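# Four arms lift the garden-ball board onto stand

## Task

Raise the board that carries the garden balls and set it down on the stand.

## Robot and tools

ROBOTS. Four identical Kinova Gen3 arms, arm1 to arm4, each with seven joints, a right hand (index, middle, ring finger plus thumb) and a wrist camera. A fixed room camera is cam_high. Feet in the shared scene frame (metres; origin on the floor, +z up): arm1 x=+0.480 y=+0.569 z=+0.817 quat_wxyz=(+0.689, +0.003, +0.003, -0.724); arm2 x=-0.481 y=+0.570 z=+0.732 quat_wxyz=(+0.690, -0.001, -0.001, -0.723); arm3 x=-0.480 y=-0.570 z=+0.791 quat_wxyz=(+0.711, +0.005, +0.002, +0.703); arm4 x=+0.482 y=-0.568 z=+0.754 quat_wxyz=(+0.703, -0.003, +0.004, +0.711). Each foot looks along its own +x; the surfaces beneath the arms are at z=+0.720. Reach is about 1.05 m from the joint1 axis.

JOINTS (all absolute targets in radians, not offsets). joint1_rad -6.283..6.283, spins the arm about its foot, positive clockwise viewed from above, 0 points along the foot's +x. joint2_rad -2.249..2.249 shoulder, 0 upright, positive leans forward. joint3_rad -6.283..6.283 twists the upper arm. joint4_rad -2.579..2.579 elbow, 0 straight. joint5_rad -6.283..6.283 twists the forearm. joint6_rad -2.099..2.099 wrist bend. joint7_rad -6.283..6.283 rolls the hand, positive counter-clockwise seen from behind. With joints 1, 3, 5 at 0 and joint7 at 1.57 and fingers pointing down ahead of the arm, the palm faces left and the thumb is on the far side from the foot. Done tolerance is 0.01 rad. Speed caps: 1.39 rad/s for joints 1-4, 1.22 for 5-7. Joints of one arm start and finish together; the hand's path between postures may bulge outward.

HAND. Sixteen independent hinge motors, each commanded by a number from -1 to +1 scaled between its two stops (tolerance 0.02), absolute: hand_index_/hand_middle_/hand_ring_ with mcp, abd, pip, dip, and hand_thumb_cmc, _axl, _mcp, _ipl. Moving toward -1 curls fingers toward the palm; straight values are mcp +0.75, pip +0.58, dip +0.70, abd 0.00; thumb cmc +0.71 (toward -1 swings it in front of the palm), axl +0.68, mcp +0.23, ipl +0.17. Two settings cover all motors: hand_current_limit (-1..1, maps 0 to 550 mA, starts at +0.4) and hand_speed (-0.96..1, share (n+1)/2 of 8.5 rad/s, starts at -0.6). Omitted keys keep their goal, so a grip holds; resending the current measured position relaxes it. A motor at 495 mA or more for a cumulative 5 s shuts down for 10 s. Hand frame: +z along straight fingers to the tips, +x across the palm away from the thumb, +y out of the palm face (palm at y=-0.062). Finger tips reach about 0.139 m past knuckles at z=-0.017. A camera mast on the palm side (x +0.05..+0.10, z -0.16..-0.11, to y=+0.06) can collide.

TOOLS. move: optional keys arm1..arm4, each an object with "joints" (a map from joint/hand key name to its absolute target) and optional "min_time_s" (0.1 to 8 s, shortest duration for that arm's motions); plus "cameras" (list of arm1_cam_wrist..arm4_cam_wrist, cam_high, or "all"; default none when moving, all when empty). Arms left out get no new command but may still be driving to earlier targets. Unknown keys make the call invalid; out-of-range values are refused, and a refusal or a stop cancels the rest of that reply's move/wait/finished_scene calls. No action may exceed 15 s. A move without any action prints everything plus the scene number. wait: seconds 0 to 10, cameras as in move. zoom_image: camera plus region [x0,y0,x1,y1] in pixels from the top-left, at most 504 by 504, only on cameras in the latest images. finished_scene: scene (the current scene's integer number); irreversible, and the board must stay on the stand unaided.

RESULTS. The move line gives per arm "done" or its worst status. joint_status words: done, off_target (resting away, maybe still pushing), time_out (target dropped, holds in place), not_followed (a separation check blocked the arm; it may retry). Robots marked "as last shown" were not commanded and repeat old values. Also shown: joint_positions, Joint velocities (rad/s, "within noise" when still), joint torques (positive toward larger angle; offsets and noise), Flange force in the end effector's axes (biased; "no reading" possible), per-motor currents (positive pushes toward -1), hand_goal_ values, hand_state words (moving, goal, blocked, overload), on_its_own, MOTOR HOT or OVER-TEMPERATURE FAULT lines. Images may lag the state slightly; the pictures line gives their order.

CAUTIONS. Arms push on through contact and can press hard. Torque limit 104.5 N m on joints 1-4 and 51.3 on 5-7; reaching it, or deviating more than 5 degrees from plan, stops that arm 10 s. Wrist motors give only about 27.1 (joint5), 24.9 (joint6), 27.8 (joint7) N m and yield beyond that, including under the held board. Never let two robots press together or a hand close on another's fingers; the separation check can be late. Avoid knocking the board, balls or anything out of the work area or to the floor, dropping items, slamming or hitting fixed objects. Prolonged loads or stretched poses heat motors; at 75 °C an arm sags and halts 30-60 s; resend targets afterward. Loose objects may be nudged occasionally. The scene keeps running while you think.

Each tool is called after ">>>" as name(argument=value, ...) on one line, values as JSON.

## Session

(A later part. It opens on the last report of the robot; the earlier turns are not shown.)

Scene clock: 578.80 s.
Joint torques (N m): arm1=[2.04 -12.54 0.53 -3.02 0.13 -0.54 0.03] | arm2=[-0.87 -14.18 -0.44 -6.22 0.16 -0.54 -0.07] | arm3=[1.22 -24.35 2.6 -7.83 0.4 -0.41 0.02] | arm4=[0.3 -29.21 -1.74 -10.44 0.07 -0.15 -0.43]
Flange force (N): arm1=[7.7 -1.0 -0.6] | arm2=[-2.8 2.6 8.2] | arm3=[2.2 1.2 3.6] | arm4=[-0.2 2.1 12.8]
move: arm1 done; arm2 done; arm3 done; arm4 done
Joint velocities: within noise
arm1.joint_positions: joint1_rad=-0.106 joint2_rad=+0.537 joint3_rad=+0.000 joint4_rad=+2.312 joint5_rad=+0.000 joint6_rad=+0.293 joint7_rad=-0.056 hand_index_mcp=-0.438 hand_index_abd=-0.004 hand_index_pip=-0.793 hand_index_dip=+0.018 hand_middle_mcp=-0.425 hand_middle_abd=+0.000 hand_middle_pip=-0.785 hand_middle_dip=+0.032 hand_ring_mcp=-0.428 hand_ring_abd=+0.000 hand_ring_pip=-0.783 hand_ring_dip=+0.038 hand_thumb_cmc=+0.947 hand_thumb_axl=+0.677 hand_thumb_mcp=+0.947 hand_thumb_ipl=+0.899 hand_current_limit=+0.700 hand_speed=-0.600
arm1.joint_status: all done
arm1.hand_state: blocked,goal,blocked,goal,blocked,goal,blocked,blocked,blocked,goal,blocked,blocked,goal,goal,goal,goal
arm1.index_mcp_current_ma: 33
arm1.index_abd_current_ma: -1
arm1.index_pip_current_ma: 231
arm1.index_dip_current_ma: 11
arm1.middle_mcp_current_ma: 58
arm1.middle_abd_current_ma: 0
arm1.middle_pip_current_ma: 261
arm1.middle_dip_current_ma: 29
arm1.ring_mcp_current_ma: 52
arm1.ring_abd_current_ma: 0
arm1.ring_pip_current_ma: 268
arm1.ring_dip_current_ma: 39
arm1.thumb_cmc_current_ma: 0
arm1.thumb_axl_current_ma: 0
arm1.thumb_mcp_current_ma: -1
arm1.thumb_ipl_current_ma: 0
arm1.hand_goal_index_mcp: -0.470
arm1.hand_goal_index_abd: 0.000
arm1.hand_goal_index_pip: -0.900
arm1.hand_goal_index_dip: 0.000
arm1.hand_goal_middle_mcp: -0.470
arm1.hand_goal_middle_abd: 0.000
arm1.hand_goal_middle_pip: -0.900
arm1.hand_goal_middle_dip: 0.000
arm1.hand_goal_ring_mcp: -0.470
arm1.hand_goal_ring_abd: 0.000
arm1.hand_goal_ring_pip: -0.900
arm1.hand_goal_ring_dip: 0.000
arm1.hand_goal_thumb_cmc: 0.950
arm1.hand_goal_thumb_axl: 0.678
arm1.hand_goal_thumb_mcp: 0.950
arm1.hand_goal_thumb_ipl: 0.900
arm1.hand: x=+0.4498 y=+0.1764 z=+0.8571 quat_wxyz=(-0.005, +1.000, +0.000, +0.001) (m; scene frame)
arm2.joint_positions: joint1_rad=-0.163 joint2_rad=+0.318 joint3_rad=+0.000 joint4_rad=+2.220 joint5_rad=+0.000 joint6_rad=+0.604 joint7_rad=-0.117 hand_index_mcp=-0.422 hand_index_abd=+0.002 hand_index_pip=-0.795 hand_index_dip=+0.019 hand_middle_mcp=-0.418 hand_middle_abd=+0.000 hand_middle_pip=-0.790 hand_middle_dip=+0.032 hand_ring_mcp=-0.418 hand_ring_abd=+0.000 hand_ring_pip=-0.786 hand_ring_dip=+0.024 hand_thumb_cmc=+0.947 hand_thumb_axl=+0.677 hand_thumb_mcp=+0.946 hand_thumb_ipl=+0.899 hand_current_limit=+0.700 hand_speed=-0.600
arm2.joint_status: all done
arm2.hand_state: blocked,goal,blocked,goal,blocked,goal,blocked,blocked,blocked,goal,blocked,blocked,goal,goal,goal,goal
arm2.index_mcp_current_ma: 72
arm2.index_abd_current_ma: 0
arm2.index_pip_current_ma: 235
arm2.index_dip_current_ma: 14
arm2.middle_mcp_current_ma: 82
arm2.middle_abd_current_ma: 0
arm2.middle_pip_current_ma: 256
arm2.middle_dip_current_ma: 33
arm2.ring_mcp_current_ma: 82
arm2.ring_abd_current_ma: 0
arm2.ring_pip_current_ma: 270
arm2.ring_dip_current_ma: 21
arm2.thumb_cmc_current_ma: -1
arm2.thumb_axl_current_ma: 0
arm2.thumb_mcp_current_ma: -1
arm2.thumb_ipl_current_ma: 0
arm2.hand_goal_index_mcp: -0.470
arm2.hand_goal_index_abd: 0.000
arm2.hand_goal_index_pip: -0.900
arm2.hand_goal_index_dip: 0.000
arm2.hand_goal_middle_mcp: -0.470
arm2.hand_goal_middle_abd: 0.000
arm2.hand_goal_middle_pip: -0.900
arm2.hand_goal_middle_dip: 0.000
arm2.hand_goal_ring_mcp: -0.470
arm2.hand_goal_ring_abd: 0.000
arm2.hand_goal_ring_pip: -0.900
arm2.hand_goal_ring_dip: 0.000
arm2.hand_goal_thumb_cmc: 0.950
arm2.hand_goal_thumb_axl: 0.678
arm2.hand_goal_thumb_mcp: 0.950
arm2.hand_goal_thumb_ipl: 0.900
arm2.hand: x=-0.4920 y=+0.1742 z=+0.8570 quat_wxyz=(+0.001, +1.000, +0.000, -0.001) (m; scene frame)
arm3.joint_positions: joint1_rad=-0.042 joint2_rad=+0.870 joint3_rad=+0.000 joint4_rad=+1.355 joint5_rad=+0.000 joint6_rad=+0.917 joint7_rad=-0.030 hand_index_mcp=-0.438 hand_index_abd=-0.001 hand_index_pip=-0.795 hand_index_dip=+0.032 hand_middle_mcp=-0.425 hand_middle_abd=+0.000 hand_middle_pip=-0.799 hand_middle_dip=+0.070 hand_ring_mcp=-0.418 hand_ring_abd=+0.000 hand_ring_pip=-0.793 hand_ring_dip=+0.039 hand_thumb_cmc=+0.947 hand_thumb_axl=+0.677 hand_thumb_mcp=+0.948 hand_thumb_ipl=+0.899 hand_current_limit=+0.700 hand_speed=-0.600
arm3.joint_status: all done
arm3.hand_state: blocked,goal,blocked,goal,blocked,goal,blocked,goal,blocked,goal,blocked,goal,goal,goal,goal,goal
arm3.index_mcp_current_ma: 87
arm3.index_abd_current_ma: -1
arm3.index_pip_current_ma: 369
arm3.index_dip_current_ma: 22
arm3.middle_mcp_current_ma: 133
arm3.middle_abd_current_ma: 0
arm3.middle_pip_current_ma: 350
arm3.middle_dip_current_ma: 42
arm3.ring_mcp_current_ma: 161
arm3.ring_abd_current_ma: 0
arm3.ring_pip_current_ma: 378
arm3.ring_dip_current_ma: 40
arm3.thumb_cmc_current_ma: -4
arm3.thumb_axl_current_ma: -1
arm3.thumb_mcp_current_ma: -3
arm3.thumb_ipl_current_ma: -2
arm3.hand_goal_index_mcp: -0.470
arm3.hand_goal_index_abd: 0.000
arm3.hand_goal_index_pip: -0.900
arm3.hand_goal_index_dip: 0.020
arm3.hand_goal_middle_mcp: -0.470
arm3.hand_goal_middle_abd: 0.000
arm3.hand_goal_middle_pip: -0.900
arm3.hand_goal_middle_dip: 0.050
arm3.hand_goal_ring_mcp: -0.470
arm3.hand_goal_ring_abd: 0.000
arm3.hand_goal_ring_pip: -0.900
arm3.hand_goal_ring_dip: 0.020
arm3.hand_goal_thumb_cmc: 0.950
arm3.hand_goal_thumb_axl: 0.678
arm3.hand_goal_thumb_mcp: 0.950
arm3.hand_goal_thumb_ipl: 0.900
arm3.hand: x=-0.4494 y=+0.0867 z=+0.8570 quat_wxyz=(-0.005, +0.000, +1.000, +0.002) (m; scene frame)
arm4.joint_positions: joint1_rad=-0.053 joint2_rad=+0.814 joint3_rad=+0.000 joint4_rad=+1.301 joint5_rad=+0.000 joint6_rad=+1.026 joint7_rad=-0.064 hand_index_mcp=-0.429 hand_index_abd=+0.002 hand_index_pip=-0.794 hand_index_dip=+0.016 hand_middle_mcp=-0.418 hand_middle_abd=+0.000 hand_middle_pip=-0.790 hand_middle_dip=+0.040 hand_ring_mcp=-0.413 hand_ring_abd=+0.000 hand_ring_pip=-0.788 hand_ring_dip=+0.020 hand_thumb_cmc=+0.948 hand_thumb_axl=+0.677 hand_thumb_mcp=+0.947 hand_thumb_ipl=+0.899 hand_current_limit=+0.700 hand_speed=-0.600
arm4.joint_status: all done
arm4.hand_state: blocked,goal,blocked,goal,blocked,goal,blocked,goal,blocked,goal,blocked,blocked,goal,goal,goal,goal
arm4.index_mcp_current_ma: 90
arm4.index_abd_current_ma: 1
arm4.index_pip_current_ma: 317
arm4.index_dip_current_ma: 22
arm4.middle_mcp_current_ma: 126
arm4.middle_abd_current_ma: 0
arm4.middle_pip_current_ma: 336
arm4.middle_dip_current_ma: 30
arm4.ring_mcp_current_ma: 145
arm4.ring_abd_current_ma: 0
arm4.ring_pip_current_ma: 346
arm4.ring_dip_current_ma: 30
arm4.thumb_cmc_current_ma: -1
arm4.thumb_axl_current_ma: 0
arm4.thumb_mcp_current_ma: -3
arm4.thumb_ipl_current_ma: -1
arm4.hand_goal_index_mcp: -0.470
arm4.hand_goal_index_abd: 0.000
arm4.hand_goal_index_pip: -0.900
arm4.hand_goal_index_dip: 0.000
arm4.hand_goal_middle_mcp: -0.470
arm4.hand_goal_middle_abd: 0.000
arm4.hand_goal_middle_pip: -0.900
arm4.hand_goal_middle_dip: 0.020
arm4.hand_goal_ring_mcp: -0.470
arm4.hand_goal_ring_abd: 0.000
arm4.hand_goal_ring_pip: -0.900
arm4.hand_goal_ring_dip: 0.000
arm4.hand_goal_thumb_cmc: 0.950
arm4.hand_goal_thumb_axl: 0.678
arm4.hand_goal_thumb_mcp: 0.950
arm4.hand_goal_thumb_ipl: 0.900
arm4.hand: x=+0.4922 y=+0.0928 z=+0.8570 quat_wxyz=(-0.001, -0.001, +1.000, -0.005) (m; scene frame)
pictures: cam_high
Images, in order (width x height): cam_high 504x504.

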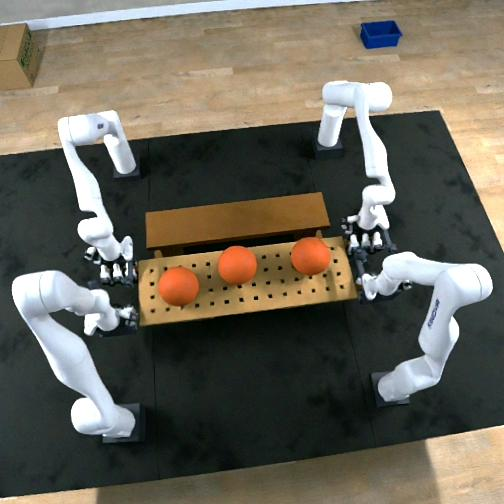

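>>> move(arm1={"joints": {"joint2_rad": 0.4468, "joint4_rad": 2.2886, "joint6_rad": 0.4062}, "min_time_s": 3.5}, arm2={"joints": {"joint2_rad": 0.2484, "joint4_rad": 2.1762, "joint6_rad": 0.717}, "min_time_s": 3.5}, arm3={"joints": {"joint2_rad": 0.8274, "joint4_rad": 1.3326, "joint6_rad": 0.9816}, "min_time_s": 3.5}, arm4={"joints": {"joint2_rad": 0.7775, "joint4_rad": 1.2679, "joint6_rad": 1.0962}, "min_time_s": 3.5})

>>> move(arm1={"joints": {"joint2_rad": 0.3631, "joint4_rad": 2.2572, "joint6_rad": 0.5213}, "min_time_s": 3.5}, arm2={"joints": {"joint2_rad": 0.1873, "joint4_rad": 2.1258, "joint6_rad": 0.8285}, "min_time_s": 3.5}, arm3={"joints": {"joint2_rad": 0.7885, "joint4_rad": 1.3033, "joint6_rad": 1.0498}, "min_time_s": 3.5}, arm4={"joints": {"joint2_rad": 0.7457, "joint4_rad": 1.227, "joint6_rad": 1.1689}, "min_time_s": 3.5})

>>> move(arm1={"joints": {"joint2_rad": 0.3116, "joint4_rad": 2.2319, "joint6_rad": 0.5981}, "min_time_s": 3}, arm2={"joints": {"joint2_rad": 0.1515, "joint4_rad": 2.0887, "joint6_rad": 0.9014}, "min_time_s": 3}, arm3={"joints": {"joint2_rad": 0.765, "joint4_rad": 1.2797, "joint6_rad": 1.0969}, "min_time_s": 3}, arm4={"joints": {"joint2_rad": 0.727, "joint4_rad": 1.1953, "joint6_rad": 1.2193}, "min_time_s": 3}, cameras=["all"])

>>> zoom_image(camera="cam_high", region=[90, 180, 400, 350])

>>> zoom_image(camera="cam_high", region=[110, 180, 240, 310])

>>> zoom_image(camera="cam_high", region=[260, 180, 390, 310])

Scene clock: 591.87 s.
Joint torques (N m): arm1=[1.92 -12 0.31 -4.07 0.08 -0.56 0.01] | arm2=[-0.89 -13.64 -0.58 -7.23 0.16 -0.56 -0.07] | arm3=[1.35 -24.42 2.57 -8.27 0.34 -0.44 0.06] | arm4=[-0.24 -28.8 -2.19 -10.88 -0.09 -0.17 -0.35]
Flange force (N): arm1=[7.0 -1.4 -0.2] | arm2=[-2.9 2.6 8.0] | arm3=[2.5 1.5 4.0] | arm4=[-1.1 1.8 12.4]
move: arm1 done; arm2 done; arm3 done; arm4 done
Joint velocities: within noise
arm1.joint_positions: joint1_rad=-0.106 joint2_rad=+0.447 joint3_rad=+0.000 joint4_rad=+2.289 joint5_rad=+0.000 joint6_rad=+0.406 joint7_rad=-0.056 hand_index_mcp=-0.438 hand_index_abd=-0.004 hand_index_pip=-0.793 hand_index_dip=+0.019 hand_middle_mcp=-0.425 hand_middle_abd=+0.000 hand_middle_pip=-0.785 hand_middle_dip=+0.032 hand_ring_mcp=-0.428 hand_ring_abd=+0.000 hand_ring_pip=-0.783 hand_ring_dip=+0.038 hand_thumb_cmc=+0.947 hand_thumb_axl=+0.677 hand_thumb_mcp=+0.947 hand_thumb_ipl=+0.899 hand_current_limit=+0.700 hand_speed=-0.600
arm1.joint_status: all done
arm1.hand_state: blocked,goal,blocked,goal,blocked,goal,blocked,blocked,blocked,goal,blocked,blocked,goal,goal,goal,goal
arm1.index_mcp_current_ma: 33
arm1.index_abd_current_ma: -1
arm1.index_pip_current_ma: 229
arm1.index_dip_current_ma: 12
arm1.middle_mcp_current_ma: 58
arm1.middle_abd_current_ma: 0
arm1.middle_pip_current_ma: 261
arm1.middle_dip_current_ma: 29
arm1.ring_mcp_current_ma: 52
arm1.ring_abd_current_ma: 0
arm1.ring_pip_current_ma: 268
arm1.ring_dip_current_ma: 39
arm1.thumb_cmc_current_ma: 0
arm1.thumb_axl_current_ma: 0
arm1.thumb_mcp_current_ma: -1
arm1.thumb_ipl_current_ma: 0
arm1.hand_goal_index_mcp: -0.470
arm1.hand_goal_index_abd: 0.000
arm1.hand_goal_index_pip: -0.900
arm1.hand_goal_index_dip: 0.000
arm1.hand_goal_middle_mcp: -0.470
arm1.hand_goal_middle_abd: 0.000
arm1.hand_goal_middle_pip: -0.900
arm1.hand_goal_middle_dip: 0.000
arm1.hand_goal_ring_mcp: -0.470
arm1.hand_goal_ring_abd: 0.000
arm1.hand_goal_ring_pip: -0.900
arm1.hand_goal_ring_dip: 0.000
arm1.hand_goal_thumb_cmc: 0.950
arm1.hand_goal_thumb_axl: 0.678
arm1.hand_goal_thumb_mcp: 0.950
arm1.hand_goal_thumb_ipl: 0.900
arm1.hand: x=+0.4498 y=+0.1761 z=+0.8871 quat_wxyz=(-0.004, +1.000, +0.000, +0.001) (m; scene frame)
arm2.joint_positions: joint1_rad=-0.163 joint2_rad=+0.248 joint3_rad=+0.000 joint4_rad=+2.176 joint5_rad=+0.000 joint6_rad=+0.717 joint7_rad=-0.117 hand_index_mcp=-0.422 hand_index_abd=+0.002 hand_index_pip=-0.795 hand_index_dip=+0.019 hand_middle_mcp=-0.418 hand_middle_abd=+0.000 hand_middle_pip=-0.790 hand_middle_dip=+0.032 hand_ring_mcp=-0.418 hand_ring_abd=+0.000 hand_ring_pip=-0.786 hand_ring_dip=+0.024 hand_thumb_cmc=+0.947 hand_thumb_axl=+0.677 hand_thumb_mcp=+0.946 hand_thumb_ipl=+0.899 hand_current_limit=+0.700 hand_speed=-0.600
arm2.joint_status: all done
arm2.hand_state: blocked,goal,blocked,goal,blocked,goal,blocked,blocked,blocked,goal,blocked,blocked,goal,goal,goal,goal
arm2.index_mcp_current_ma: 72
arm2.index_abd_current_ma: 0
arm2.index_pip_current_ma: 235
arm2.index_dip_current_ma: 14
arm2.middle_mcp_current_ma: 82
arm2.middle_abd_current_ma: 0
arm2.middle_pip_current_ma: 256
arm2.middle_dip_current_ma: 33
arm2.ring_mcp_current_ma: 82
arm2.ring_abd_current_ma: 0
arm2.ring_pip_current_ma: 270
arm2.ring_dip_current_ma: 21
arm2.thumb_cmc_current_ma: -1
arm2.thumb_axl_current_ma: 0
arm2.thumb_mcp_current_ma: -1
arm2.thumb_ipl_current_ma: 0
arm2.hand_goal_index_mcp: -0.470
arm2.hand_goal_index_abd: 0.000
arm2.hand_goal_index_pip: -0.900
arm2.hand_goal_index_dip: 0.000
arm2.hand_goal_middle_mcp: -0.470
arm2.hand_goal_middle_abd: 0.000
arm2.hand_goal_middle_pip: -0.900
arm2.hand_goal_middle_dip: 0.000
arm2.hand_goal_ring_mcp: -0.470
arm2.hand_goal_ring_abd: 0.000
arm2.hand_goal_ring_pip: -0.900
arm2.hand_goal_ring_dip: 0.000
arm2.hand_goal_thumb_cmc: 0.950
arm2.hand_goal_thumb_axl: 0.678
arm2.hand_goal_thumb_mcp: 0.950
arm2.hand_goal_thumb_ipl: 0.900
arm2.hand: x=-0.4919 y=+0.1743 z=+0.8870 quat_wxyz=(+0.001, +1.000, +0.000, -0.001) (m; scene frame)
arm3.joint_positions: joint1_rad=-0.042 joint2_rad=+0.827 joint3_rad=+0.000 joint4_rad=+1.333 joint5_rad=+0.000 joint6_rad=+0.982 joint7_rad=-0.030 hand_index_mcp=-0.438 hand_index_abd=-0.002 hand_index_pip=-0.795 hand_index_dip=+0.032 hand_middle_mcp=-0.425 hand_middle_abd=+0.000 hand_middle_pip=-0.800 hand_middle_dip=+0.070 hand_ring_mcp=-0.418 hand_ring_abd=+0.000 hand_ring_pip=-0.793 hand_ring_dip=+0.039 hand_thumb_cmc=+0.947 hand_thumb_axl=+0.677 hand_thumb_mcp=+0.948 hand_thumb_ipl=+0.899 hand_current_limit=+0.700 hand_speed=-0.600
arm3.joint_status: all done
arm3.hand_state: blocked,goal,blocked,goal,blocked,goal,blocked,goal,blocked,goal,blocked,goal,goal,goal,goal,goal
arm3.index_mcp_current_ma: 87
arm3.index_abd_current_ma: -2
arm3.index_pip_current_ma: 369
arm3.index_dip_current_ma: 22
arm3.middle_mcp_current_ma: 134
arm3.middle_abd_current_ma: 0
arm3.middle_pip_current_ma: 348
arm3.middle_dip_current_ma: 43
arm3.ring_mcp_current_ma: 161
arm3.ring_abd_current_ma: 0
arm3.ring_pip_current_ma: 378
arm3.ring_dip_current_ma: 40
arm3.thumb_cmc_current_ma: -4
arm3.thumb_axl_current_ma: -1
arm3.thumb_mcp_current_ma: -3
arm3.thumb_ipl_current_ma: -2
arm3.hand_goal_index_mcp: -0.470
arm3.hand_goal_index_abd: 0.000
arm3.hand_goal_index_pip: -0.900
arm3.hand_goal_index_dip: 0.020
arm3.hand_goal_middle_mcp: -0.470
arm3.hand_goal_middle_abd: 0.000
arm3.hand_goal_middle_pip: -0.900
arm3.hand_goal_middle_dip: 0.050
arm3.hand_goal_ring_mcp: -0.470
arm3.hand_goal_ring_abd: 0.000
arm3.hand_goal_ring_pip: -0.900
arm3.hand_goal_ring_dip: 0.020
arm3.hand_goal_thumb_cmc: 0.950
arm3.hand_goal_thumb_axl: 0.678
arm3.hand_goal_thumb_mcp: 0.950
arm3.hand_goal_thumb_ipl: 0.900
arm3.hand: x=-0.4491 y=+0.0866 z=+0.8870 quat_wxyz=(-0.005, +0.000, +1.000, +0.002) (m; scene frame)
arm4.joint_positions: joint1_rad=-0.053 joint2_rad=+0.777 joint3_rad=+0.000 joint4_rad=+1.268 joint5_rad=+0.000 joint6_rad=+1.096 joint7_rad=-0.064 hand_index_mcp=-0.429 hand_index_abd=+0.002 hand_index_pip=-0.794 hand_index_dip=+0.016 hand_middle_mcp=-0.418 hand_middle_abd=+0.000 hand_middle_pip=-0.790 hand_middle_dip=+0.040 hand_ring_mcp=-0.413 hand_ring_abd=+0.000 hand_ring_pip=-0.788 hand_ring_dip=+0.020 hand_thumb_cmc=+0.948 hand_thumb_axl=+0.677 hand_thumb_mcp=+0.947 hand_thumb_ipl=+0.899 hand_current_limit=+0.700 hand_speed=-0.600
arm4.joint_status: all done
arm4.hand_state: blocked,goal,blocked,goal,blocked,goal,blocked,goal,blocked,goal,blocked,blocked,goal,goal,goal,goal
arm4.index_mcp_current_ma: 90
arm4.index_abd_current_ma: 1
arm4.index_pip_current_ma: 317
arm4.index_dip_current_ma: 22
arm4.middle_mcp_current_ma: 126
arm4.middle_abd_current_ma: 0
arm4.middle_pip_current_ma: 336
arm4.middle_dip_current_ma: 30
arm4.ring_mcp_current_ma: 145
arm4.ring_abd_current_ma: 0
arm4.ring_pip_current_ma: 346
arm4.ring_dip_current_ma: 30
arm4.thumb_cmc_current_ma: -1
arm4.thumb_axl_current_ma: 0
arm4.thumb_mcp_current_ma: -3
arm4.thumb_ipl_current_ma: -1
arm4.hand_goal_index_mcp: -0.470
arm4.hand_goal_index_abd: 0.000
arm4.hand_goal_index_pip: -0.900
arm4.hand_goal_index_dip: 0.000
arm4.hand_goal_middle_mcp: -0.470
arm4.hand_goal_middle_abd: 0.000
arm4.hand_goal_middle_pip: -0.900
arm4.hand_goal_middle_dip: 0.020
arm4.hand_goal_ring_mcp: -0.470
arm4.hand_goal_ring_abd: 0.000
arm4.hand_goal_ring_pip: -0.900
arm4.hand_goal_ring_dip: 0.000
arm4.hand_goal_thumb_cmc: 0.950
arm4.hand_goal_thumb_axl: 0.678
arm4.hand_goal_thumb_mcp: 0.950
arm4.hand_goal_thumb_ipl: 0.900
arm4.hand: x=+0.4922 y=+0.0930 z=+0.8870 quat_wxyz=(-0.001, -0.001, +1.000, -0.005) (m; scene frame)
pictures: none

Scene clock: 595.67 s.
Joint torques (N m): arm1=[2 -11.76 0.44 -5.31 0.19 -0.55 0] | arm2=[-1.04 -12.92 -0.73 -8.03 -0.14 -0.56 -0.12] | arm3=[1.44 -24.74 2.57 -8.88 0.42 -0.42 -0.01] | arm4=[-0.44 -27.95 -2.4 -11.01 -0.2 -0.14 -0.37]
Flange force (N): arm1=[6.7 -2.0 1.4] | arm2=[-3.4 2.4 7.3] | arm3=[2.6 1.4 4.9] | arm4=[-1.5 1.4 11.3]
move: arm1 done; arm2 done; arm3 done; arm4 done
Joint velocities: within noise
arm1.joint_positions: joint1_rad=-0.106 joint2_rad=+0.363 joint3_rad=+0.000 joint4_rad=+2.257 joint5_rad=+0.000 joint6_rad=+0.521 joint7_rad=-0.056 hand_index_mcp=-0.438 hand_index_abd=-0.004 hand_index_pip=-0.794 hand_index_dip=+0.020 hand_middle_mcp=-0.425 hand_middle_abd=+0.000 hand_middle_pip=-0.785 hand_middle_dip=+0.032 hand_ring_mcp=-0.428 hand_ring_abd=+0.000 hand_ring_pip=-0.783 hand_ring_dip=+0.038 hand_thumb_cmc=+0.947 hand_thumb_axl=+0.677 hand_thumb_mcp=+0.947 hand_thumb_ipl=+0.899 hand_current_limit=+0.700 hand_speed=-0.600
arm1.joint_status: all done
arm1.hand_state: blocked,goal,blocked,blocked,blocked,goal,blocked,blocked,blocked,goal,blocked,blocked,goal,goal,goal,goal
arm1.index_mcp_current_ma: 33
arm1.index_abd_current_ma: -1
arm1.index_pip_current_ma: 226
arm1.index_dip_current_ma: 13
arm1.middle_mcp_current_ma: 58
arm1.middle_abd_current_ma: 0
arm1.middle_pip_current_ma: 261
arm1.middle_dip_current_ma: 29
arm1.ring_mcp_current_ma: 52
arm1.ring_abd_current_ma: 0
arm1.ring_pip_current_ma: 268
arm1.ring_dip_current_ma: 39
arm1.thumb_cmc_current_ma: 0
arm1.thumb_axl_current_ma: 0
arm1.thumb_mcp_current_ma: -1
arm1.thumb_ipl_current_ma: 0
arm1.hand_goal_index_mcp: -0.470
arm1.hand_goal_index_abd: 0.000
arm1.hand_goal_index_pip: -0.900
arm1.hand_goal_index_dip: 0.000
arm1.hand_goal_middle_mcp: -0.470
arm1.hand_goal_middle_abd: 0.000
arm1.hand_goal_middle_pip: -0.900
arm1.hand_goal_middle_dip: 0.000
arm1.hand_goal_ring_mcp: -0.470
arm1.hand_goal_ring_abd: 0.000
arm1.hand_goal_ring_pip: -0.900
arm1.hand_goal_ring_dip: 0.000
arm1.hand_goal_thumb_cmc: 0.950
arm1.hand_goal_thumb_axl: 0.678
arm1.hand_goal_thumb_mcp: 0.950
arm1.hand_goal_thumb_ipl: 0.900
arm1.hand: x=+0.4497 y=+0.1759 z=+0.9171 quat_wxyz=(-0.004, +1.000, +0.000, +0.001) (m; scene frame)
arm2.joint_positions: joint1_rad=-0.163 joint2_rad=+0.187 joint3_rad=+0.000 joint4_rad=+2.126 joint5_rad=+0.000 joint6_rad=+0.828 joint7_rad=-0.117 hand_index_mcp=-0.422 hand_index_abd=+0.002 hand_index_pip=-0.795 hand_index_dip=+0.019 hand_middle_mcp=-0.418 hand_middle_abd=+0.000 hand_middle_pip=-0.790 hand_middle_dip=+0.032 hand_ring_mcp=-0.418 hand_ring_abd=+0.000 hand_ring_pip=-0.786 hand_ring_dip=+0.024 hand_thumb_cmc=+0.947 hand_thumb_axl=+0.677 hand_thumb_mcp=+0.946 hand_thumb_ipl=+0.899 hand_current_limit=+0.700 hand_speed=-0.600
arm2.joint_status: all done
arm2.hand_state: blocked,goal,blocked,goal,blocked,goal,blocked,blocked,blocked,goal,blocked,blocked,goal,goal,goal,goal
arm2.index_mcp_current_ma: 72
arm2.index_abd_current_ma: 0
arm2.index_pip_current_ma: 234
arm2.index_dip_current_ma: 14
arm2.middle_mcp_current_ma: 82
arm2.middle_abd_current_ma: 0
arm2.middle_pip_current_ma: 256
arm2.middle_dip_current_ma: 33
arm2.ring_mcp_current_ma: 82
arm2.ring_abd_current_ma: 0
arm2.ring_pip_current_ma: 270
arm2.ring_dip_current_ma: 21
arm2.thumb_cmc_current_ma: -1
arm2.thumb_axl_current_ma: 0
arm2.thumb_mcp_current_ma: -1
arm2.thumb_ipl_current_ma: 0
arm2.hand_goal_index_mcp: -0.470
arm2.hand_goal_index_abd: 0.000
arm2.hand_goal_index_pip: -0.900
arm2.hand_goal_index_dip: 0.000
arm2.hand_goal_middle_mcp: -0.470
arm2.hand_goal_middle_abd: 0.000
arm2.hand_goal_middle_pip: -0.900
arm2.hand_goal_middle_dip: 0.000
arm2.hand_goal_ring_mcp: -0.470
arm2.hand_goal_ring_abd: 0.000
arm2.hand_goal_ring_pip: -0.900
arm2.hand_goal_ring_dip: 0.000
arm2.hand_goal_thumb_cmc: 0.950
arm2.hand_goal_thumb_axl: 0.678
arm2.hand_goal_thumb_mcp: 0.950
arm2.hand_goal_thumb_ipl: 0.900
arm2.hand: x=-0.4919 y=+0.1744 z=+0.9170 quat_wxyz=(+0.001, +1.000, +0.000, -0.001) (m; scene frame)
arm3.joint_positions: joint1_rad=-0.042 joint2_rad=+0.788 joint3_rad=+0.000 joint4_rad=+1.303 joint5_rad=+0.000 joint6_rad=+1.050 joint7_rad=-0.030 hand_index_mcp=-0.438 hand_index_abd=-0.003 hand_index_pip=-0.795 hand_index_dip=+0.032 hand_middle_mcp=-0.424 hand_middle_abd=+0.000 hand_middle_pip=-0.800 hand_middle_dip=+0.070 hand_ring_mcp=-0.418 hand_ring_abd=+0.000 hand_ring_pip=-0.793 hand_ring_dip=+0.039 hand_thumb_cmc=+0.947 hand_thumb_axl=+0.677 hand_thumb_mcp=+0.948 hand_thumb_ipl=+0.899 hand_current_limit=+0.700 hand_speed=-0.600
arm3.joint_status: all done
arm3.hand_state: blocked,goal,blocked,goal,blocked,goal,blocked,blocked,blocked,goal,blocked,goal,goal,goal,goal,goal
arm3.index_mcp_current_ma: 87
arm3.index_abd_current_ma: -2
arm3.index_pip_current_ma: 369
arm3.index_dip_current_ma: 22
arm3.middle_mcp_current_ma: 136
arm3.middle_abd_current_ma: 0
arm3.middle_pip_current_ma: 346
arm3.middle_dip_current_ma: 44
arm3.ring_mcp_current_ma: 162
arm3.ring_abd_current_ma: 0
arm3.ring_pip_current_ma: 377
arm3.ring_dip_current_ma: 40
arm3.thumb_cmc_current_ma: -4
arm3.thumb_axl_current_ma: -1
arm3.thumb_mcp_current_ma: -3
arm3.thumb_ipl_current_ma: -2
arm3.hand_goal_index_mcp: -0.470
arm3.hand_goal_index_abd: 0.000
arm3.hand_goal_index_pip: -0.900
arm3.hand_goal_index_dip: 0.020
arm3.hand_goal_middle_mcp: -0.470
arm3.hand_goal_middle_abd: 0.000
arm3.hand_goal_middle_pip: -0.900
arm3.hand_goal_middle_dip: 0.050
arm3.hand_goal_ring_mcp: -0.470
arm3.hand_goal_ring_abd: 0.000
arm3.hand_goal_ring_pip: -0.900
arm3.hand_goal_ring_dip: 0.020
arm3.hand_goal_thumb_cmc: 0.950
arm3.hand_goal_thumb_axl: 0.678
arm3.hand_goal_thumb_mcp: 0.950
arm3.hand_goal_thumb_ipl: 0.900
arm3.hand: x=-0.4488 y=+0.0864 z=+0.9171 quat_wxyz=(-0.005, +0.000, +1.000, +0.002) (m; scene frame)
arm4.joint_positions: joint1_rad=-0.053 joint2_rad=+0.746 joint3_rad=+0.000 joint4_rad=+1.227 joint5_rad=+0.000 joint6_rad=+1.169 joint7_rad=-0.064 hand_index_mcp=-0.429 hand_index_abd=+0.002 hand_index_pip=-0.794 hand_index_dip=+0.016 hand_middle_mcp=-0.418 hand_middle_abd=+0.000 hand_middle_pip=-0.790 hand_middle_dip=+0.040 hand_ring_mcp=-0.413 hand_ring_abd=+0.000 hand_ring_pip=-0.788 hand_ring_dip=+0.020 hand_thumb_cmc=+0.948 hand_thumb_axl=+0.677 hand_thumb_mcp=+0.947 hand_thumb_ipl=+0.899 hand_current_limit=+0.700 hand_speed=-0.600
arm4.joint_status: all done
arm4.hand_state: blocked,goal,blocked,goal,blocked,goal,blocked,goal,blocked,goal,blocked,blocked,goal,goal,goal,goal
arm4.index_mcp_current_ma: 90
arm4.index_abd_current_ma: 1
arm4.index_pip_current_ma: 317
arm4.index_dip_current_ma: 22
arm4.middle_mcp_current_ma: 126
arm4.middle_abd_current_ma: 0
arm4.middle_pip_current_ma: 336
arm4.middle_dip_current_ma: 30
arm4.ring_mcp_current_ma: 145
arm4.ring_abd_current_ma: 0
arm4.ring_pip_current_ma: 346
arm4.ring_dip_current_ma: 30
arm4.thumb_cmc_current_ma: -1
arm4.thumb_axl_current_ma: 0
arm4.thumb_mcp_current_ma: -3
arm4.thumb_ipl_current_ma: -1
arm4.hand_goal_index_mcp: -0.470
arm4.hand_goal_index_abd: 0.000
arm4.hand_goal_index_pip: -0.900
arm4.hand_goal_index_dip: 0.000
arm4.hand_goal_middle_mcp: -0.470
arm4.hand_goal_middle_abd: 0.000
arm4.hand_goal_middle_pip: -0.900
arm4.hand_goal_middle_dip: 0.020
arm4.hand_goal_ring_mcp: -0.470
arm4.hand_goal_ring_abd: 0.000
arm4.hand_goal_ring_pip: -0.900
arm4.hand_goal_ring_dip: 0.000
arm4.hand_goal_thumb_cmc: 0.950
arm4.hand_goal_thumb_axl: 0.678
arm4.hand_goal_thumb_mcp: 0.950
arm4.hand_goal_thumb_ipl: 0.900
arm4.hand: x=+0.4922 y=+0.0933 z=+0.9169 quat_wxyz=(-0.001, -0.001, +1.000, -0.005) (m; scene frame)
pictures: none

Scene clock: 598.97 s.
Joint torques (N m): arm1=[1.97 -11.35 0.32 -5.95 0.21 -0.51 0.01] | arm2=[-1.21 -12.74 -0.97 -8.69 -0.17 -0.53 0.01] | arm3=[1.53 -24.61 2.68 -9.08 0.34 -0.38 0] | arm4=[-0.8 -27.92 -2.66 -11.25 -0.29 -0.17 -0.3]
Flange force (N): arm1=[6.3 -2.3 1.7] | arm2=[-3.6 2.2 7.7] | arm3=[2.8 1.5 4.9] | arm4=[-2.1 1.6 11.3]
move: arm1 done; arm2 done; arm3 done; arm4 done
Joint velocities: within noise
arm1.joint_positions: joint1_rad=-0.106 joint2_rad=+0.312 joint3_rad=+0.000 joint4_rad=+2.232 joint5_rad=+0.000 joint6_rad=+0.598 joint7_rad=-0.056 hand_index_mcp=-0.438 hand_index_abd=-0.004 hand_index_pip=-0.794 hand_index_dip=+0.020 hand_middle_mcp=-0.425 hand_middle_abd=+0.000 hand_middle_pip=-0.785 hand_middle_dip=+0.032 hand_ring_mcp=-0.428 hand_ring_abd=+0.000 hand_ring_pip=-0.783 hand_ring_dip=+0.038 hand_thumb_cmc=+0.947 hand_thumb_axl=+0.677 hand_thumb_mcp=+0.947 hand_thumb_ipl=+0.899 hand_current_limit=+0.700 hand_speed=-0.600
arm1.joint_status: all done
arm1.hand_state: blocked,goal,blocked,blocked,blocked,goal,blocked,blocked,blocked,goal,blocked,blocked,goal,goal,goal,goal
arm1.index_mcp_current_ma: 33
arm1.index_abd_current_ma: -1
arm1.index_pip_current_ma: 226
arm1.index_dip_current_ma: 13
arm1.middle_mcp_current_ma: 58
arm1.middle_abd_current_ma: 0
arm1.middle_pip_current_ma: 261
arm1.middle_dip_current_ma: 29
arm1.ring_mcp_current_ma: 52
arm1.ring_abd_current_ma: 0
arm1.ring_pip_current_ma: 268
arm1.ring_dip_current_ma: 39
arm1.thumb_cmc_current_ma: 0
arm1.thumb_axl_current_ma: 0
arm1.thumb_mcp_current_ma: -1
arm1.thumb_ipl_current_ma: 0
arm1.hand_goal_index_mcp: -0.470
arm1.hand_goal_index_abd: 0.000
arm1.hand_goal_index_pip: -0.900
arm1.hand_goal_index_dip: 0.000
arm1.hand_goal_middle_mcp: -0.470
arm1.hand_goal_middle_abd: 0.000
arm1.hand_goal_middle_pip: -0.900
arm1.hand_goal_middle_dip: 0.000
arm1.hand_goal_ring_mcp: -0.470
arm1.hand_goal_ring_abd: 0.000
arm1.hand_goal_ring_pip: -0.900
arm1.hand_goal_ring_dip: 0.000
arm1.hand_goal_thumb_cmc: 0.950
arm1.hand_goal_thumb_axl: 0.678
arm1.hand_goal_thumb_mcp: 0.950
arm1.hand_goal_thumb_ipl: 0.900
arm1.hand: x=+0.4497 y=+0.1757 z=+0.9371 quat_wxyz=(-0.004, +1.000, +0.000, +0.001) (m; scene frame)
arm2.joint_positions: joint1_rad=-0.163 joint2_rad=+0.151 joint3_rad=+0.000 joint4_rad=+2.089 joint5_rad=+0.000 joint6_rad=+0.901 joint7_rad=-0.117 hand_index_mcp=-0.422 hand_index_abd=+0.002 hand_index_pip=-0.796 hand_index_dip=+0.019 hand_middle_mcp=-0.418 hand_middle_abd=+0.000 hand_middle_pip=-0.790 hand_middle_dip=+0.032 hand_ring_mcp=-0.418 hand_ring_abd=+0.000 hand_ring_pip=-0.786 hand_ring_dip=+0.024 hand_thumb_cmc=+0.947 hand_thumb_axl=+0.677 hand_thumb_mcp=+0.946 hand_thumb_ipl=+0.899 hand_current_limit=+0.700 hand_speed=-0.600
arm2.joint_status: all done
arm2.hand_state: blocked,goal,blocked,goal,blocked,goal,blocked,blocked,blocked,goal,blocked,blocked,goal,goal,goal,goal
arm2.index_mcp_current_ma: 72
arm2.index_abd_current_ma: 0
arm2.index_pip_current_ma: 234
arm2.index_dip_current_ma: 14
arm2.middle_mcp_current_ma: 82
arm2.middle_abd_current_ma: 0
arm2.middle_pip_current_ma: 256
arm2.middle_dip_current_ma: 33
arm2.ring_mcp_current_ma: 82
arm2.ring_abd_current_ma: 0
arm2.ring_pip_current_ma: 270
arm2.ring_dip_current_ma: 21
arm2.thumb_cmc_current_ma: -1
arm2.thumb_axl_current_ma: 0
arm2.thumb_mcp_current_ma: -1
arm2.thumb_ipl_current_ma: 0
arm2.hand_goal_index_mcp: -0.470
arm2.hand_goal_index_abd: 0.000
arm2.hand_goal_index_pip: -0.900
arm2.hand_goal_index_dip: 0.000
arm2.hand_goal_middle_mcp: -0.470
arm2.hand_goal_middle_abd: 0.000
arm2.hand_goal_middle_pip: -0.900
arm2.hand_goal_middle_dip: 0.000
arm2.hand_goal_ring_mcp: -0.470
arm2.hand_goal_ring_abd: 0.000
arm2.hand_goal_ring_pip: -0.900
arm2.hand_goal_ring_dip: 0.000
arm2.hand_goal_thumb_cmc: 0.950
arm2.hand_goal_thumb_axl: 0.678
arm2.hand_goal_thumb_mcp: 0.950
arm2.hand_goal_thumb_ipl: 0.900
arm2.hand: x=-0.4918 y=+0.1744 z=+0.9370 quat_wxyz=(+0.001, +1.000, +0.000, -0.001) (m; scene frame)
arm3.joint_positions: joint1_rad=-0.042 joint2_rad=+0.765 joint3_rad=+0.000 joint4_rad=+1.280 joint5_rad=+0.000 joint6_rad=+1.097 joint7_rad=-0.030 hand_index_mcp=-0.438 hand_index_abd=-0.003 hand_index_pip=-0.795 hand_index_dip=+0.032 hand_middle_mcp=-0.424 hand_middle_abd=+0.000 hand_middle_pip=-0.800 hand_middle_dip=+0.070 hand_ring_mcp=-0.417 hand_ring_abd=+0.000 hand_ring_pip=-0.793 hand_ring_dip=+0.039 hand_thumb_cmc=+0.947 hand_thumb_axl=+0.677 hand_thumb_mcp=+0.948 hand_thumb_ipl=+0.899 hand_current_limit=+0.700 hand_speed=-0.600
arm3.joint_status: all done
arm3.hand_state: blocked,goal,blocked,goal,blocked,goal,blocked,blocked,blocked,goal,blocked,goal,goal,goal,goal,goal
arm3.index_mcp_current_ma: 87
arm3.index_abd_current_ma: -3
arm3.index_pip_current_ma: 369
arm3.index_dip_current_ma: 22
arm3.middle_mcp_current_ma: 136
arm3.middle_abd_current_ma: 0
arm3.middle_pip_current_ma: 346
arm3.middle_dip_current_ma: 45
arm3.ring_mcp_current_ma: 163
arm3.ring_abd_current_ma: 0
arm3.ring_pip_current_ma: 376
arm3.ring_dip_current_ma: 40
arm3.thumb_cmc_current_ma: -4
arm3.thumb_axl_current_ma: -1
arm3.thumb_mcp_current_ma: -3
arm3.thumb_ipl_current_ma: -2
arm3.hand_goal_index_mcp: -0.470
arm3.hand_goal_index_abd: 0.000
arm3.hand_goal_index_pip: -0.900
arm3.hand_goal_index_dip: 0.020
arm3.hand_goal_middle_mcp: -0.470
arm3.hand_goal_middle_abd: 0.000
arm3.hand_goal_middle_pip: -0.900
arm3.hand_goal_middle_dip: 0.050
arm3.hand_goal_ring_mcp: -0.470
arm3.hand_goal_ring_abd: 0.000
arm3.hand_goal_ring_pip: -0.900
arm3.hand_goal_ring_dip: 0.020
arm3.hand_goal_thumb_cmc: 0.950
arm3.hand_goal_thumb_axl: 0.678
arm3.hand_goal_thumb_mcp: 0.950
arm3.hand_goal_thumb_ipl: 0.900
arm3.hand: x=-0.4486 y=+0.0864 z=+0.9370 quat_wxyz=(-0.005, +0.000, +1.000, +0.002) (m; scene frame)
arm4.joint_positions: joint1_rad=-0.053 joint2_rad=+0.727 joint3_rad=+0.000 joint4_rad=+1.195 joint5_rad=+0.000 joint6_rad=+1.219 joint7_rad=-0.064 hand_index_mcp=-0.429 hand_index_abd=+0.002 hand_index_pip=-0.794 hand_index_dip=+0.016 hand_middle_mcp=-0.418 hand_middle_abd=+0.000 hand_middle_pip=-0.790 hand_middle_dip=+0.040 hand_ring_mcp=-0.413 hand_ring_abd=+0.000 hand_ring_pip=-0.788 hand_ring_dip=+0.020 hand_thumb_cmc=+0.948 hand_thumb_axl=+0.677 hand_thumb_mcp=+0.947 hand_thumb_ipl=+0.899 hand_current_limit=+0.700 hand_speed=-0.600
arm4.joint_status: all done
arm4.hand_state: blocked,goal,blocked,goal,blocked,goal,blocked,goal,blocked,goal,blocked,blocked,goal,goal,goal,goal
arm4.index_mcp_current_ma: 90
arm4.index_abd_current_ma: 1
arm4.index_pip_current_ma: 317
arm4.index_dip_current_ma: 22
arm4.middle_mcp_current_ma: 126
arm4.middle_abd_current_ma: 0
arm4.middle_pip_current_ma: 336
arm4.middle_dip_current_ma: 30
arm4.ring_mcp_current_ma: 145
arm4.ring_abd_current_ma: 0
arm4.ring_pip_current_ma: 346
arm4.ring_dip_current_ma: 30
arm4.thumb_cmc_current_ma: -1
arm4.thumb_axl_current_ma: 0
arm4.thumb_mcp_current_ma: -3
arm4.thumb_ipl_current_ma: -1
arm4.hand_goal_index_mcp: -0.470
arm4.hand_goal_index_abd: 0.000
arm4.hand_goal_index_pip: -0.900
arm4.hand_goal_index_dip: 0.000
arm4.hand_goal_middle_mcp: -0.470
arm4.hand_goal_middle_abd: 0.000
arm4.hand_goal_middle_pip: -0.900
arm4.hand_goal_middle_dip: 0.020
arm4.hand_goal_ring_mcp: -0.470
arm4.hand_goal_ring_abd: 0.000
arm4.hand_goal_ring_pip: -0.900
arm4.hand_goal_ring_dip: 0.000
arm4.hand_goal_thumb_cmc: 0.950
arm4.hand_goal_thumb_axl: 0.678
arm4.hand_goal_thumb_mcp: 0.950
arm4.hand_goal_thumb_ipl: 0.900
arm4.hand: x=+0.4923 y=+0.0935 z=+0.9369 quat_wxyz=(-0.001, -0.001, +1.000, -0.005) (m; scene frame)
pictures: arm1_cam_wrist, arm2_cam_wrist, arm3_cam_wrist, arm4_cam_wrist, cam_high
Images, in order (width x height): arm1_cam_wrist 672x504, arm2_cam_wrist 672x504, arm3_cam_wrist 672x504, arm4_cam_wrist 672x504, cam_high 504x504.

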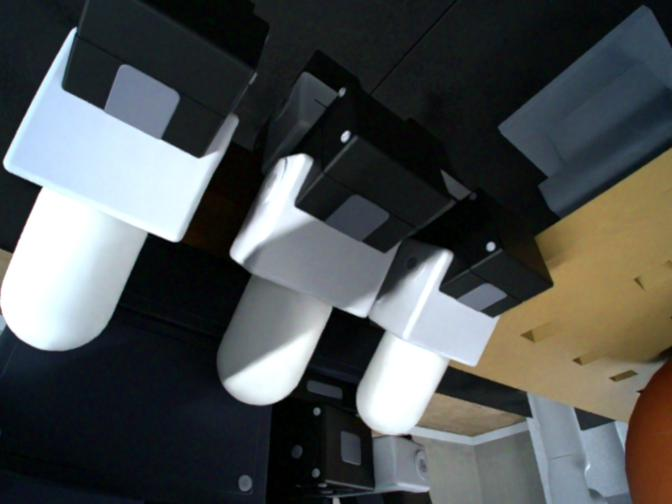

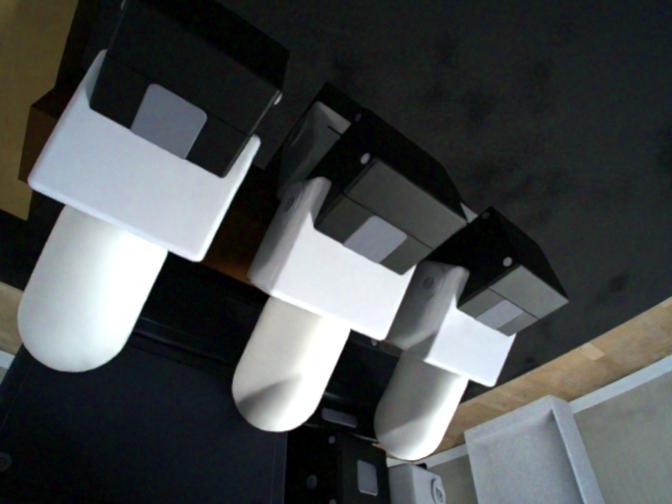

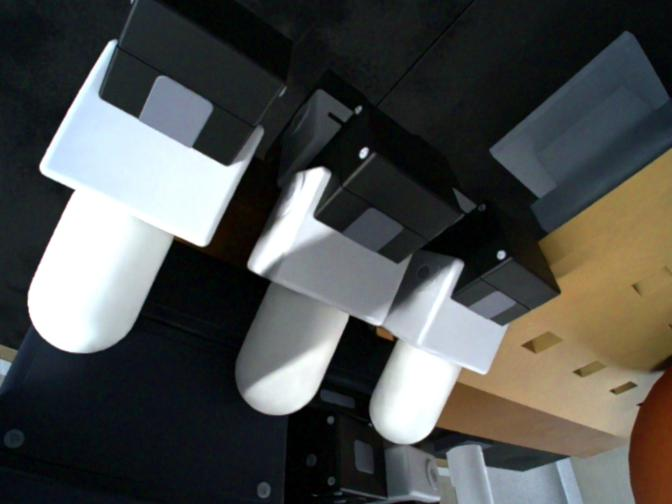

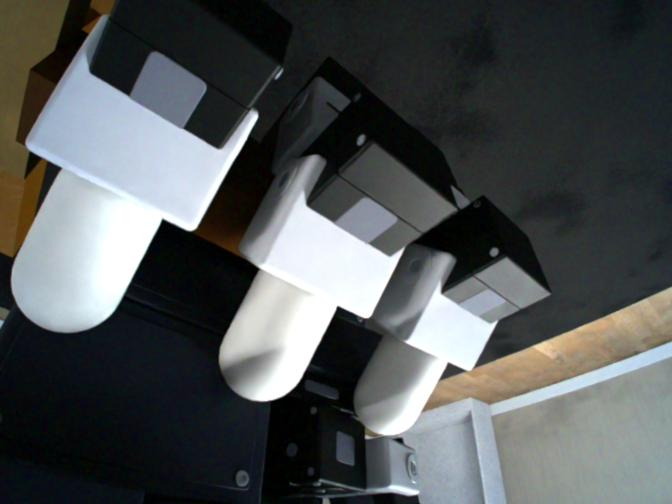

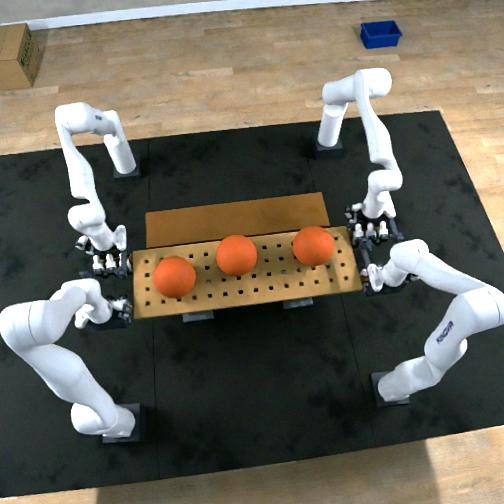

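Scaled by 1.626 from the camera's 504x504 image, which has a finer 720x720 frame.

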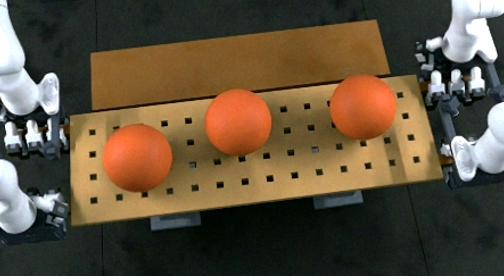

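Scaled by 3.877 from the camera's 504x504 image, which has a finer 720x720 frame.

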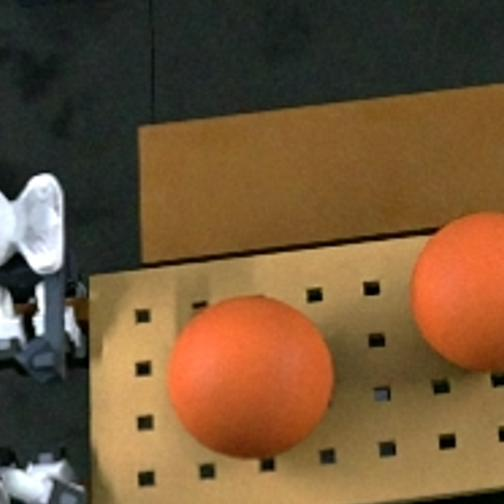

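Scaled by 3.877 from the camera's 504x504 image, which has a finer 720x720 frame.

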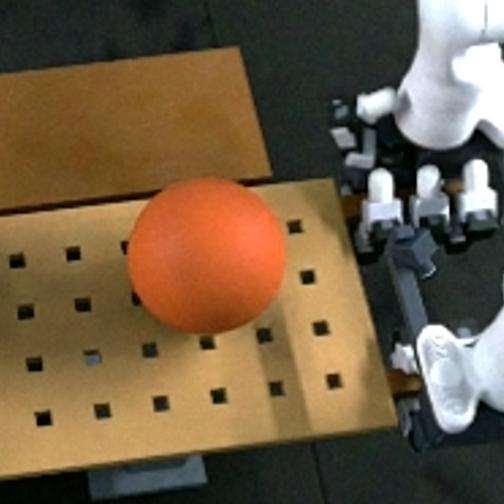

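>>> move(arm1={"joints": {"joint1_rad": -0.0995, "joint2_rad": 0.3785, "joint4_rad": 2.1116, "joint6_rad": 0.6515, "joint7_rad": -0.0499}, "min_time_s": 3}, arm2={"joints": {"joint1_rad": -0.1503, "joint2_rad": 0.236, "joint4_rad": 1.9771, "joint6_rad": 0.9285, "joint7_rad": -0.1035}, "min_time_s": 3}, arm3={"joints": {"joint1_rad": -0.0439, "joint2_rad": 0.6802, "joint4_rad": 1.45, "joint6_rad": 1.0114, "joint7_rad": -0.0326}, "min_time_s": 3}, arm4={"joints": {"joint1_rad": -0.0578, "joint2_rad": 0.6358, "joint4_rad": 1.3713, "joint6_rad": 1.1345, "joint7_rad": -0.0691}, "min_time_s": 3}, cameras=["cam_high", "arm3_cam_wrist"])

>>> zoom_image(camera="cam_high", region=[90, 180, 400, 350])

Scene clock: 666.33 s.
Joint torques (N m): arm1=[2.6 -12.97 0.98 -6.29 0.34 -0.51 -0.05] | arm2=[0.08 -14.24 0.35 -7.44 0.02 0.28 -0.57] | arm3=[1.24 -23.29 2.52 -8.41 0.41 -0.09 0.13] | arm4=[1.35 -25.84 -0.8 -10.53 0.85 -0.03 -0.18]
Flange force (N): arm1=[7.4 -2.2 1.7] | arm2=[-1.1 4.2 7.0] | arm3=[2.7 2.7 6.0] | arm4=[1.9 2.4 11.2]
move: arm1 done; arm2 done; arm3 done; arm4 done
Joint velocities: within noise
arm1.joint_positions: joint1_rad=-0.100 joint2_rad=+0.378 joint3_rad=+0.000 joint4_rad=+2.112 joint5_rad=+0.000 joint6_rad=+0.652 joint7_rad=-0.050 hand_index_mcp=-0.439 hand_index_abd=-0.004 hand_index_pip=-0.794 hand_index_dip=+0.020 hand_middle_mcp=-0.425 hand_middle_abd=+0.000 hand_middle_pip=-0.785 hand_middle_dip=+0.032 hand_ring_mcp=-0.428 hand_ring_abd=+0.000 hand_ring_pip=-0.783 hand_ring_dip=+0.038 hand_thumb_cmc=+0.947 hand_thumb_axl=+0.677 hand_thumb_mcp=+0.947 hand_thumb_ipl=+0.899 hand_current_limit=+0.700 hand_speed=-0.600
arm1.joint_status: all done
arm1.hand_state: blocked,goal,blocked,blocked,blocked,goal,blocked,blocked,blocked,goal,blocked,blocked,goal,goal,goal,goal
arm1.index_mcp_current_ma: 31
arm1.index_abd_current_ma: -1
arm1.index_pip_current_ma: 226
arm1.index_dip_current_ma: 13
arm1.middle_mcp_current_ma: 58
arm1.middle_abd_current_ma: 0
arm1.middle_pip_current_ma: 261
arm1.middle_dip_current_ma: 29
arm1.ring_mcp_current_ma: 52
arm1.ring_abd_current_ma: 0
arm1.ring_pip_current_ma: 268
arm1.ring_dip_current_ma: 39
arm1.thumb_cmc_current_ma: 0
arm1.thumb_axl_current_ma: 0
arm1.thumb_mcp_current_ma: -1
arm1.thumb_ipl_current_ma: 0
arm1.hand_goal_index_mcp: -0.470
arm1.hand_goal_index_abd: 0.000
arm1.hand_goal_index_pip: -0.900
arm1.hand_goal_index_dip: 0.000
arm1.hand_goal_middle_mcp: -0.470
arm1.hand_goal_middle_abd: 0.000
arm1.hand_goal_middle_pip: -0.900
arm1.hand_goal_middle_dip: 0.000
arm1.hand_goal_ring_mcp: -0.470
arm1.hand_goal_ring_abd: 0.000
arm1.hand_goal_ring_pip: -0.900
arm1.hand_goal_ring_dip: 0.000
arm1.hand_goal_thumb_cmc: 0.950
arm1.hand_goal_thumb_axl: 0.678
arm1.hand_goal_thumb_mcp: 0.950
arm1.hand_goal_thumb_ipl: 0.900
arm1.hand: x=+0.4498 y=+0.1357 z=+0.9370 quat_wxyz=(-0.005, +1.000, +0.000, +0.001) (m; scene frame)
arm2.joint_positions: joint1_rad=-0.150 joint2_rad=+0.236 joint3_rad=+0.000 joint4_rad=+1.977 joint5_rad=+0.000 joint6_rad=+0.929 joint7_rad=-0.104 hand_index_mcp=-0.422 hand_index_abd=+0.003 hand_index_pip=-0.796 hand_index_dip=+0.019 hand_middle_mcp=-0.418 hand_middle_abd=+0.000 hand_middle_pip=-0.790 hand_middle_dip=+0.032 hand_ring_mcp=-0.418 hand_ring_abd=+0.000 hand_ring_pip=-0.786 hand_ring_dip=+0.024 hand_thumb_cmc=+0.947 hand_thumb_axl=+0.677 hand_thumb_mcp=+0.946 hand_thumb_ipl=+0.899 hand_current_limit=+0.700 hand_speed=-0.600
arm2.joint_status: all done
arm2.hand_state: blocked,goal,blocked,goal,blocked,goal,blocked,blocked,blocked,goal,blocked,blocked,goal,goal,goal,goal
arm2.index_mcp_current_ma: 72
arm2.index_abd_current_ma: 0
arm2.index_pip_current_ma: 234
arm2.index_dip_current_ma: 14
arm2.middle_mcp_current_ma: 82
arm2.middle_abd_current_ma: 0
arm2.middle_pip_current_ma: 256
arm2.middle_dip_current_ma: 33
arm2.ring_mcp_current_ma: 82
arm2.ring_abd_current_ma: 0
arm2.ring_pip_current_ma: 270
arm2.ring_dip_current_ma: 21
arm2.thumb_cmc_current_ma: -1
arm2.thumb_axl_current_ma: 0
arm2.thumb_mcp_current_ma: -1
arm2.thumb_ipl_current_ma: 0
arm2.hand_goal_index_mcp: -0.470
arm2.hand_goal_index_abd: 0.000
arm2.hand_goal_index_pip: -0.900
arm2.hand_goal_index_dip: 0.000
arm2.hand_goal_middle_mcp: -0.470
arm2.hand_goal_middle_abd: 0.000
arm2.hand_goal_middle_pip: -0.900
arm2.hand_goal_middle_dip: 0.000
arm2.hand_goal_ring_mcp: -0.470
arm2.hand_goal_ring_abd: 0.000
arm2.hand_goal_ring_pip: -0.900
arm2.hand_goal_ring_dip: 0.000
arm2.hand_goal_thumb_cmc: 0.950
arm2.hand_goal_thumb_axl: 0.678
arm2.hand_goal_thumb_mcp: 0.950
arm2.hand_goal_thumb_ipl: 0.900
arm2.hand: x=-0.4918 y=+0.1345 z=+0.9370 quat_wxyz=(+0.001, +1.000, +0.000, -0.001) (m; scene frame)
arm3.joint_positions: joint1_rad=-0.044 joint2_rad=+0.680 joint3_rad=+0.000 joint4_rad=+1.450 joint5_rad=+0.000 joint6_rad=+1.011 joint7_rad=-0.033 hand_index_mcp=-0.438 hand_index_abd=-0.003 hand_index_pip=-0.795 hand_index_dip=+0.032 hand_middle_mcp=-0.424 hand_middle_abd=+0.000 hand_middle_pip=-0.800 hand_middle_dip=+0.071 hand_ring_mcp=-0.417 hand_ring_abd=+0.000 hand_ring_pip=-0.794 hand_ring_dip=+0.039 hand_thumb_cmc=+0.947 hand_thumb_axl=+0.677 hand_thumb_mcp=+0.948 hand_thumb_ipl=+0.899 hand_current_limit=+0.700 hand_speed=-0.600
arm3.joint_status: all done
arm3.hand_state: blocked,goal,blocked,goal,blocked,goal,blocked,blocked,blocked,goal,blocked,goal,goal,goal,goal,goal
arm3.index_mcp_current_ma: 87
arm3.index_abd_current_ma: -3
arm3.index_pip_current_ma: 369
arm3.index_dip_current_ma: 22
arm3.middle_mcp_current_ma: 137
arm3.middle_abd_current_ma: 0
arm3.middle_pip_current_ma: 345
arm3.middle_dip_current_ma: 45
arm3.ring_mcp_current_ma: 164
arm3.ring_abd_current_ma: 0
arm3.ring_pip_current_ma: 375
arm3.ring_dip_current_ma: 40
arm3.thumb_cmc_current_ma: -4
arm3.thumb_axl_current_ma: -1
arm3.thumb_mcp_current_ma: -3
arm3.thumb_ipl_current_ma: -2
arm3.hand_goal_index_mcp: -0.470
arm3.hand_goal_index_abd: 0.000
arm3.hand_goal_index_pip: -0.900
arm3.hand_goal_index_dip: 0.020
arm3.hand_goal_middle_mcp: -0.470
arm3.hand_goal_middle_abd: 0.000
arm3.hand_goal_middle_pip: -0.900
arm3.hand_goal_middle_dip: 0.050
arm3.hand_goal_ring_mcp: -0.470
arm3.hand_goal_ring_abd: 0.000
arm3.hand_goal_ring_pip: -0.900
arm3.hand_goal_ring_dip: 0.020
arm3.hand_goal_thumb_cmc: 0.950
arm3.hand_goal_thumb_axl: 0.678
arm3.hand_goal_thumb_mcp: 0.950
arm3.hand_goal_thumb_ipl: 0.900
arm3.hand: x=-0.4485 y=+0.0464 z=+0.9371 quat_wxyz=(-0.005, +0.000, +1.000, +0.002) (m; scene frame)
arm4.joint_positions: joint1_rad=-0.058 joint2_rad=+0.636 joint3_rad=+0.000 joint4_rad=+1.371 joint5_rad=+0.000 joint6_rad=+1.134 joint7_rad=-0.069 hand_index_mcp=-0.429 hand_index_abd=+0.002 hand_index_pip=-0.794 hand_index_dip=+0.016 hand_middle_mcp=-0.418 hand_middle_abd=+0.000 hand_middle_pip=-0.790 hand_middle_dip=+0.040 hand_ring_mcp=-0.413 hand_ring_abd=+0.000 hand_ring_pip=-0.788 hand_ring_dip=+0.020 hand_thumb_cmc=+0.948 hand_thumb_axl=+0.677 hand_thumb_mcp=+0.947 hand_thumb_ipl=+0.899 hand_current_limit=+0.700 hand_speed=-0.600
arm4.joint_status: all done
arm4.hand_state: blocked,goal,blocked,goal,blocked,goal,blocked,goal,blocked,goal,blocked,blocked,goal,goal,goal,goal
arm4.index_mcp_current_ma: 90
arm4.index_abd_current_ma: 1
arm4.index_pip_current_ma: 317
arm4.index_dip_current_ma: 22
arm4.middle_mcp_current_ma: 126
arm4.middle_abd_current_ma: 0
arm4.middle_pip_current_ma: 336
arm4.middle_dip_current_ma: 30
arm4.ring_mcp_current_ma: 145
arm4.ring_abd_current_ma: 0
arm4.ring_pip_current_ma: 346
arm4.ring_dip_current_ma: 30
arm4.thumb_cmc_current_ma: -1
arm4.thumb_axl_current_ma: 0
arm4.thumb_mcp_current_ma: -3
arm4.thumb_ipl_current_ma: -1
arm4.hand_goal_index_mcp: -0.470
arm4.hand_goal_index_abd: 0.000
arm4.hand_goal_index_pip: -0.900
arm4.hand_goal_index_dip: 0.000
arm4.hand_goal_middle_mcp: -0.470
arm4.hand_goal_middle_abd: 0.000
arm4.hand_goal_middle_pip: -0.900
arm4.hand_goal_middle_dip: 0.020
arm4.hand_goal_ring_mcp: -0.470
arm4.hand_goal_ring_abd: 0.000
arm4.hand_goal_ring_pip: -0.900
arm4.hand_goal_ring_dip: 0.000
arm4.hand_goal_thumb_cmc: 0.950
arm4.hand_goal_thumb_axl: 0.678
arm4.hand_goal_thumb_mcp: 0.950
arm4.hand_goal_thumb_ipl: 0.900
arm4.hand: x=+0.4924 y=+0.0536 z=+0.9369 quat_wxyz=(-0.001, -0.001, +1.000, -0.005) (m; scene frame)
pictures: arm3_cam_wrist, cam_high
Images, in order (width x height): arm3_cam_wrist 672x504, cam_high 504x504.

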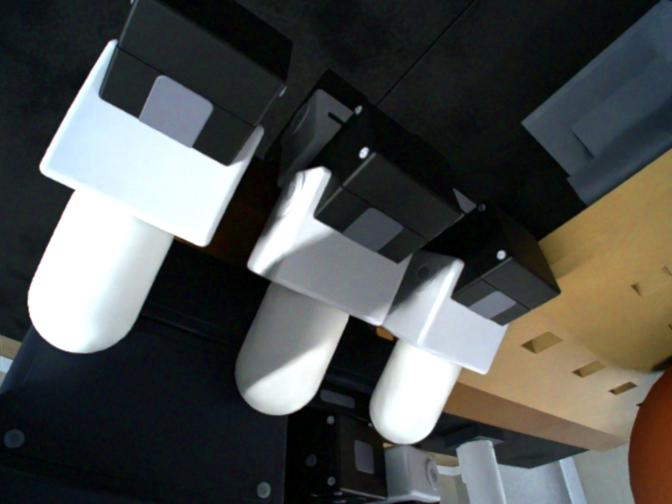

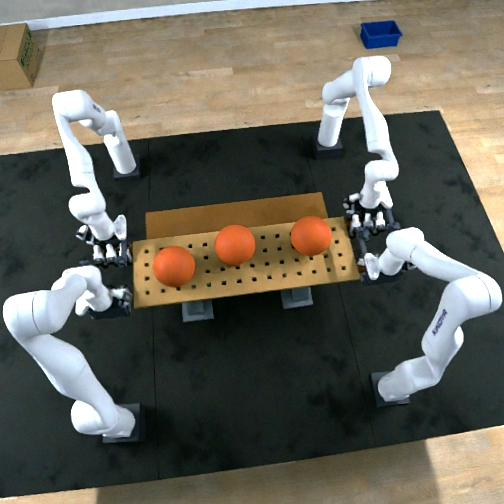

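Scaled by 1.626 from the camera's 504x504 image, which has a finer 720x720 frame.

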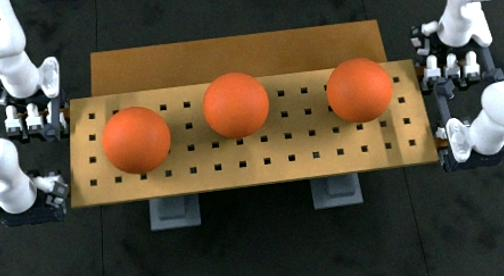

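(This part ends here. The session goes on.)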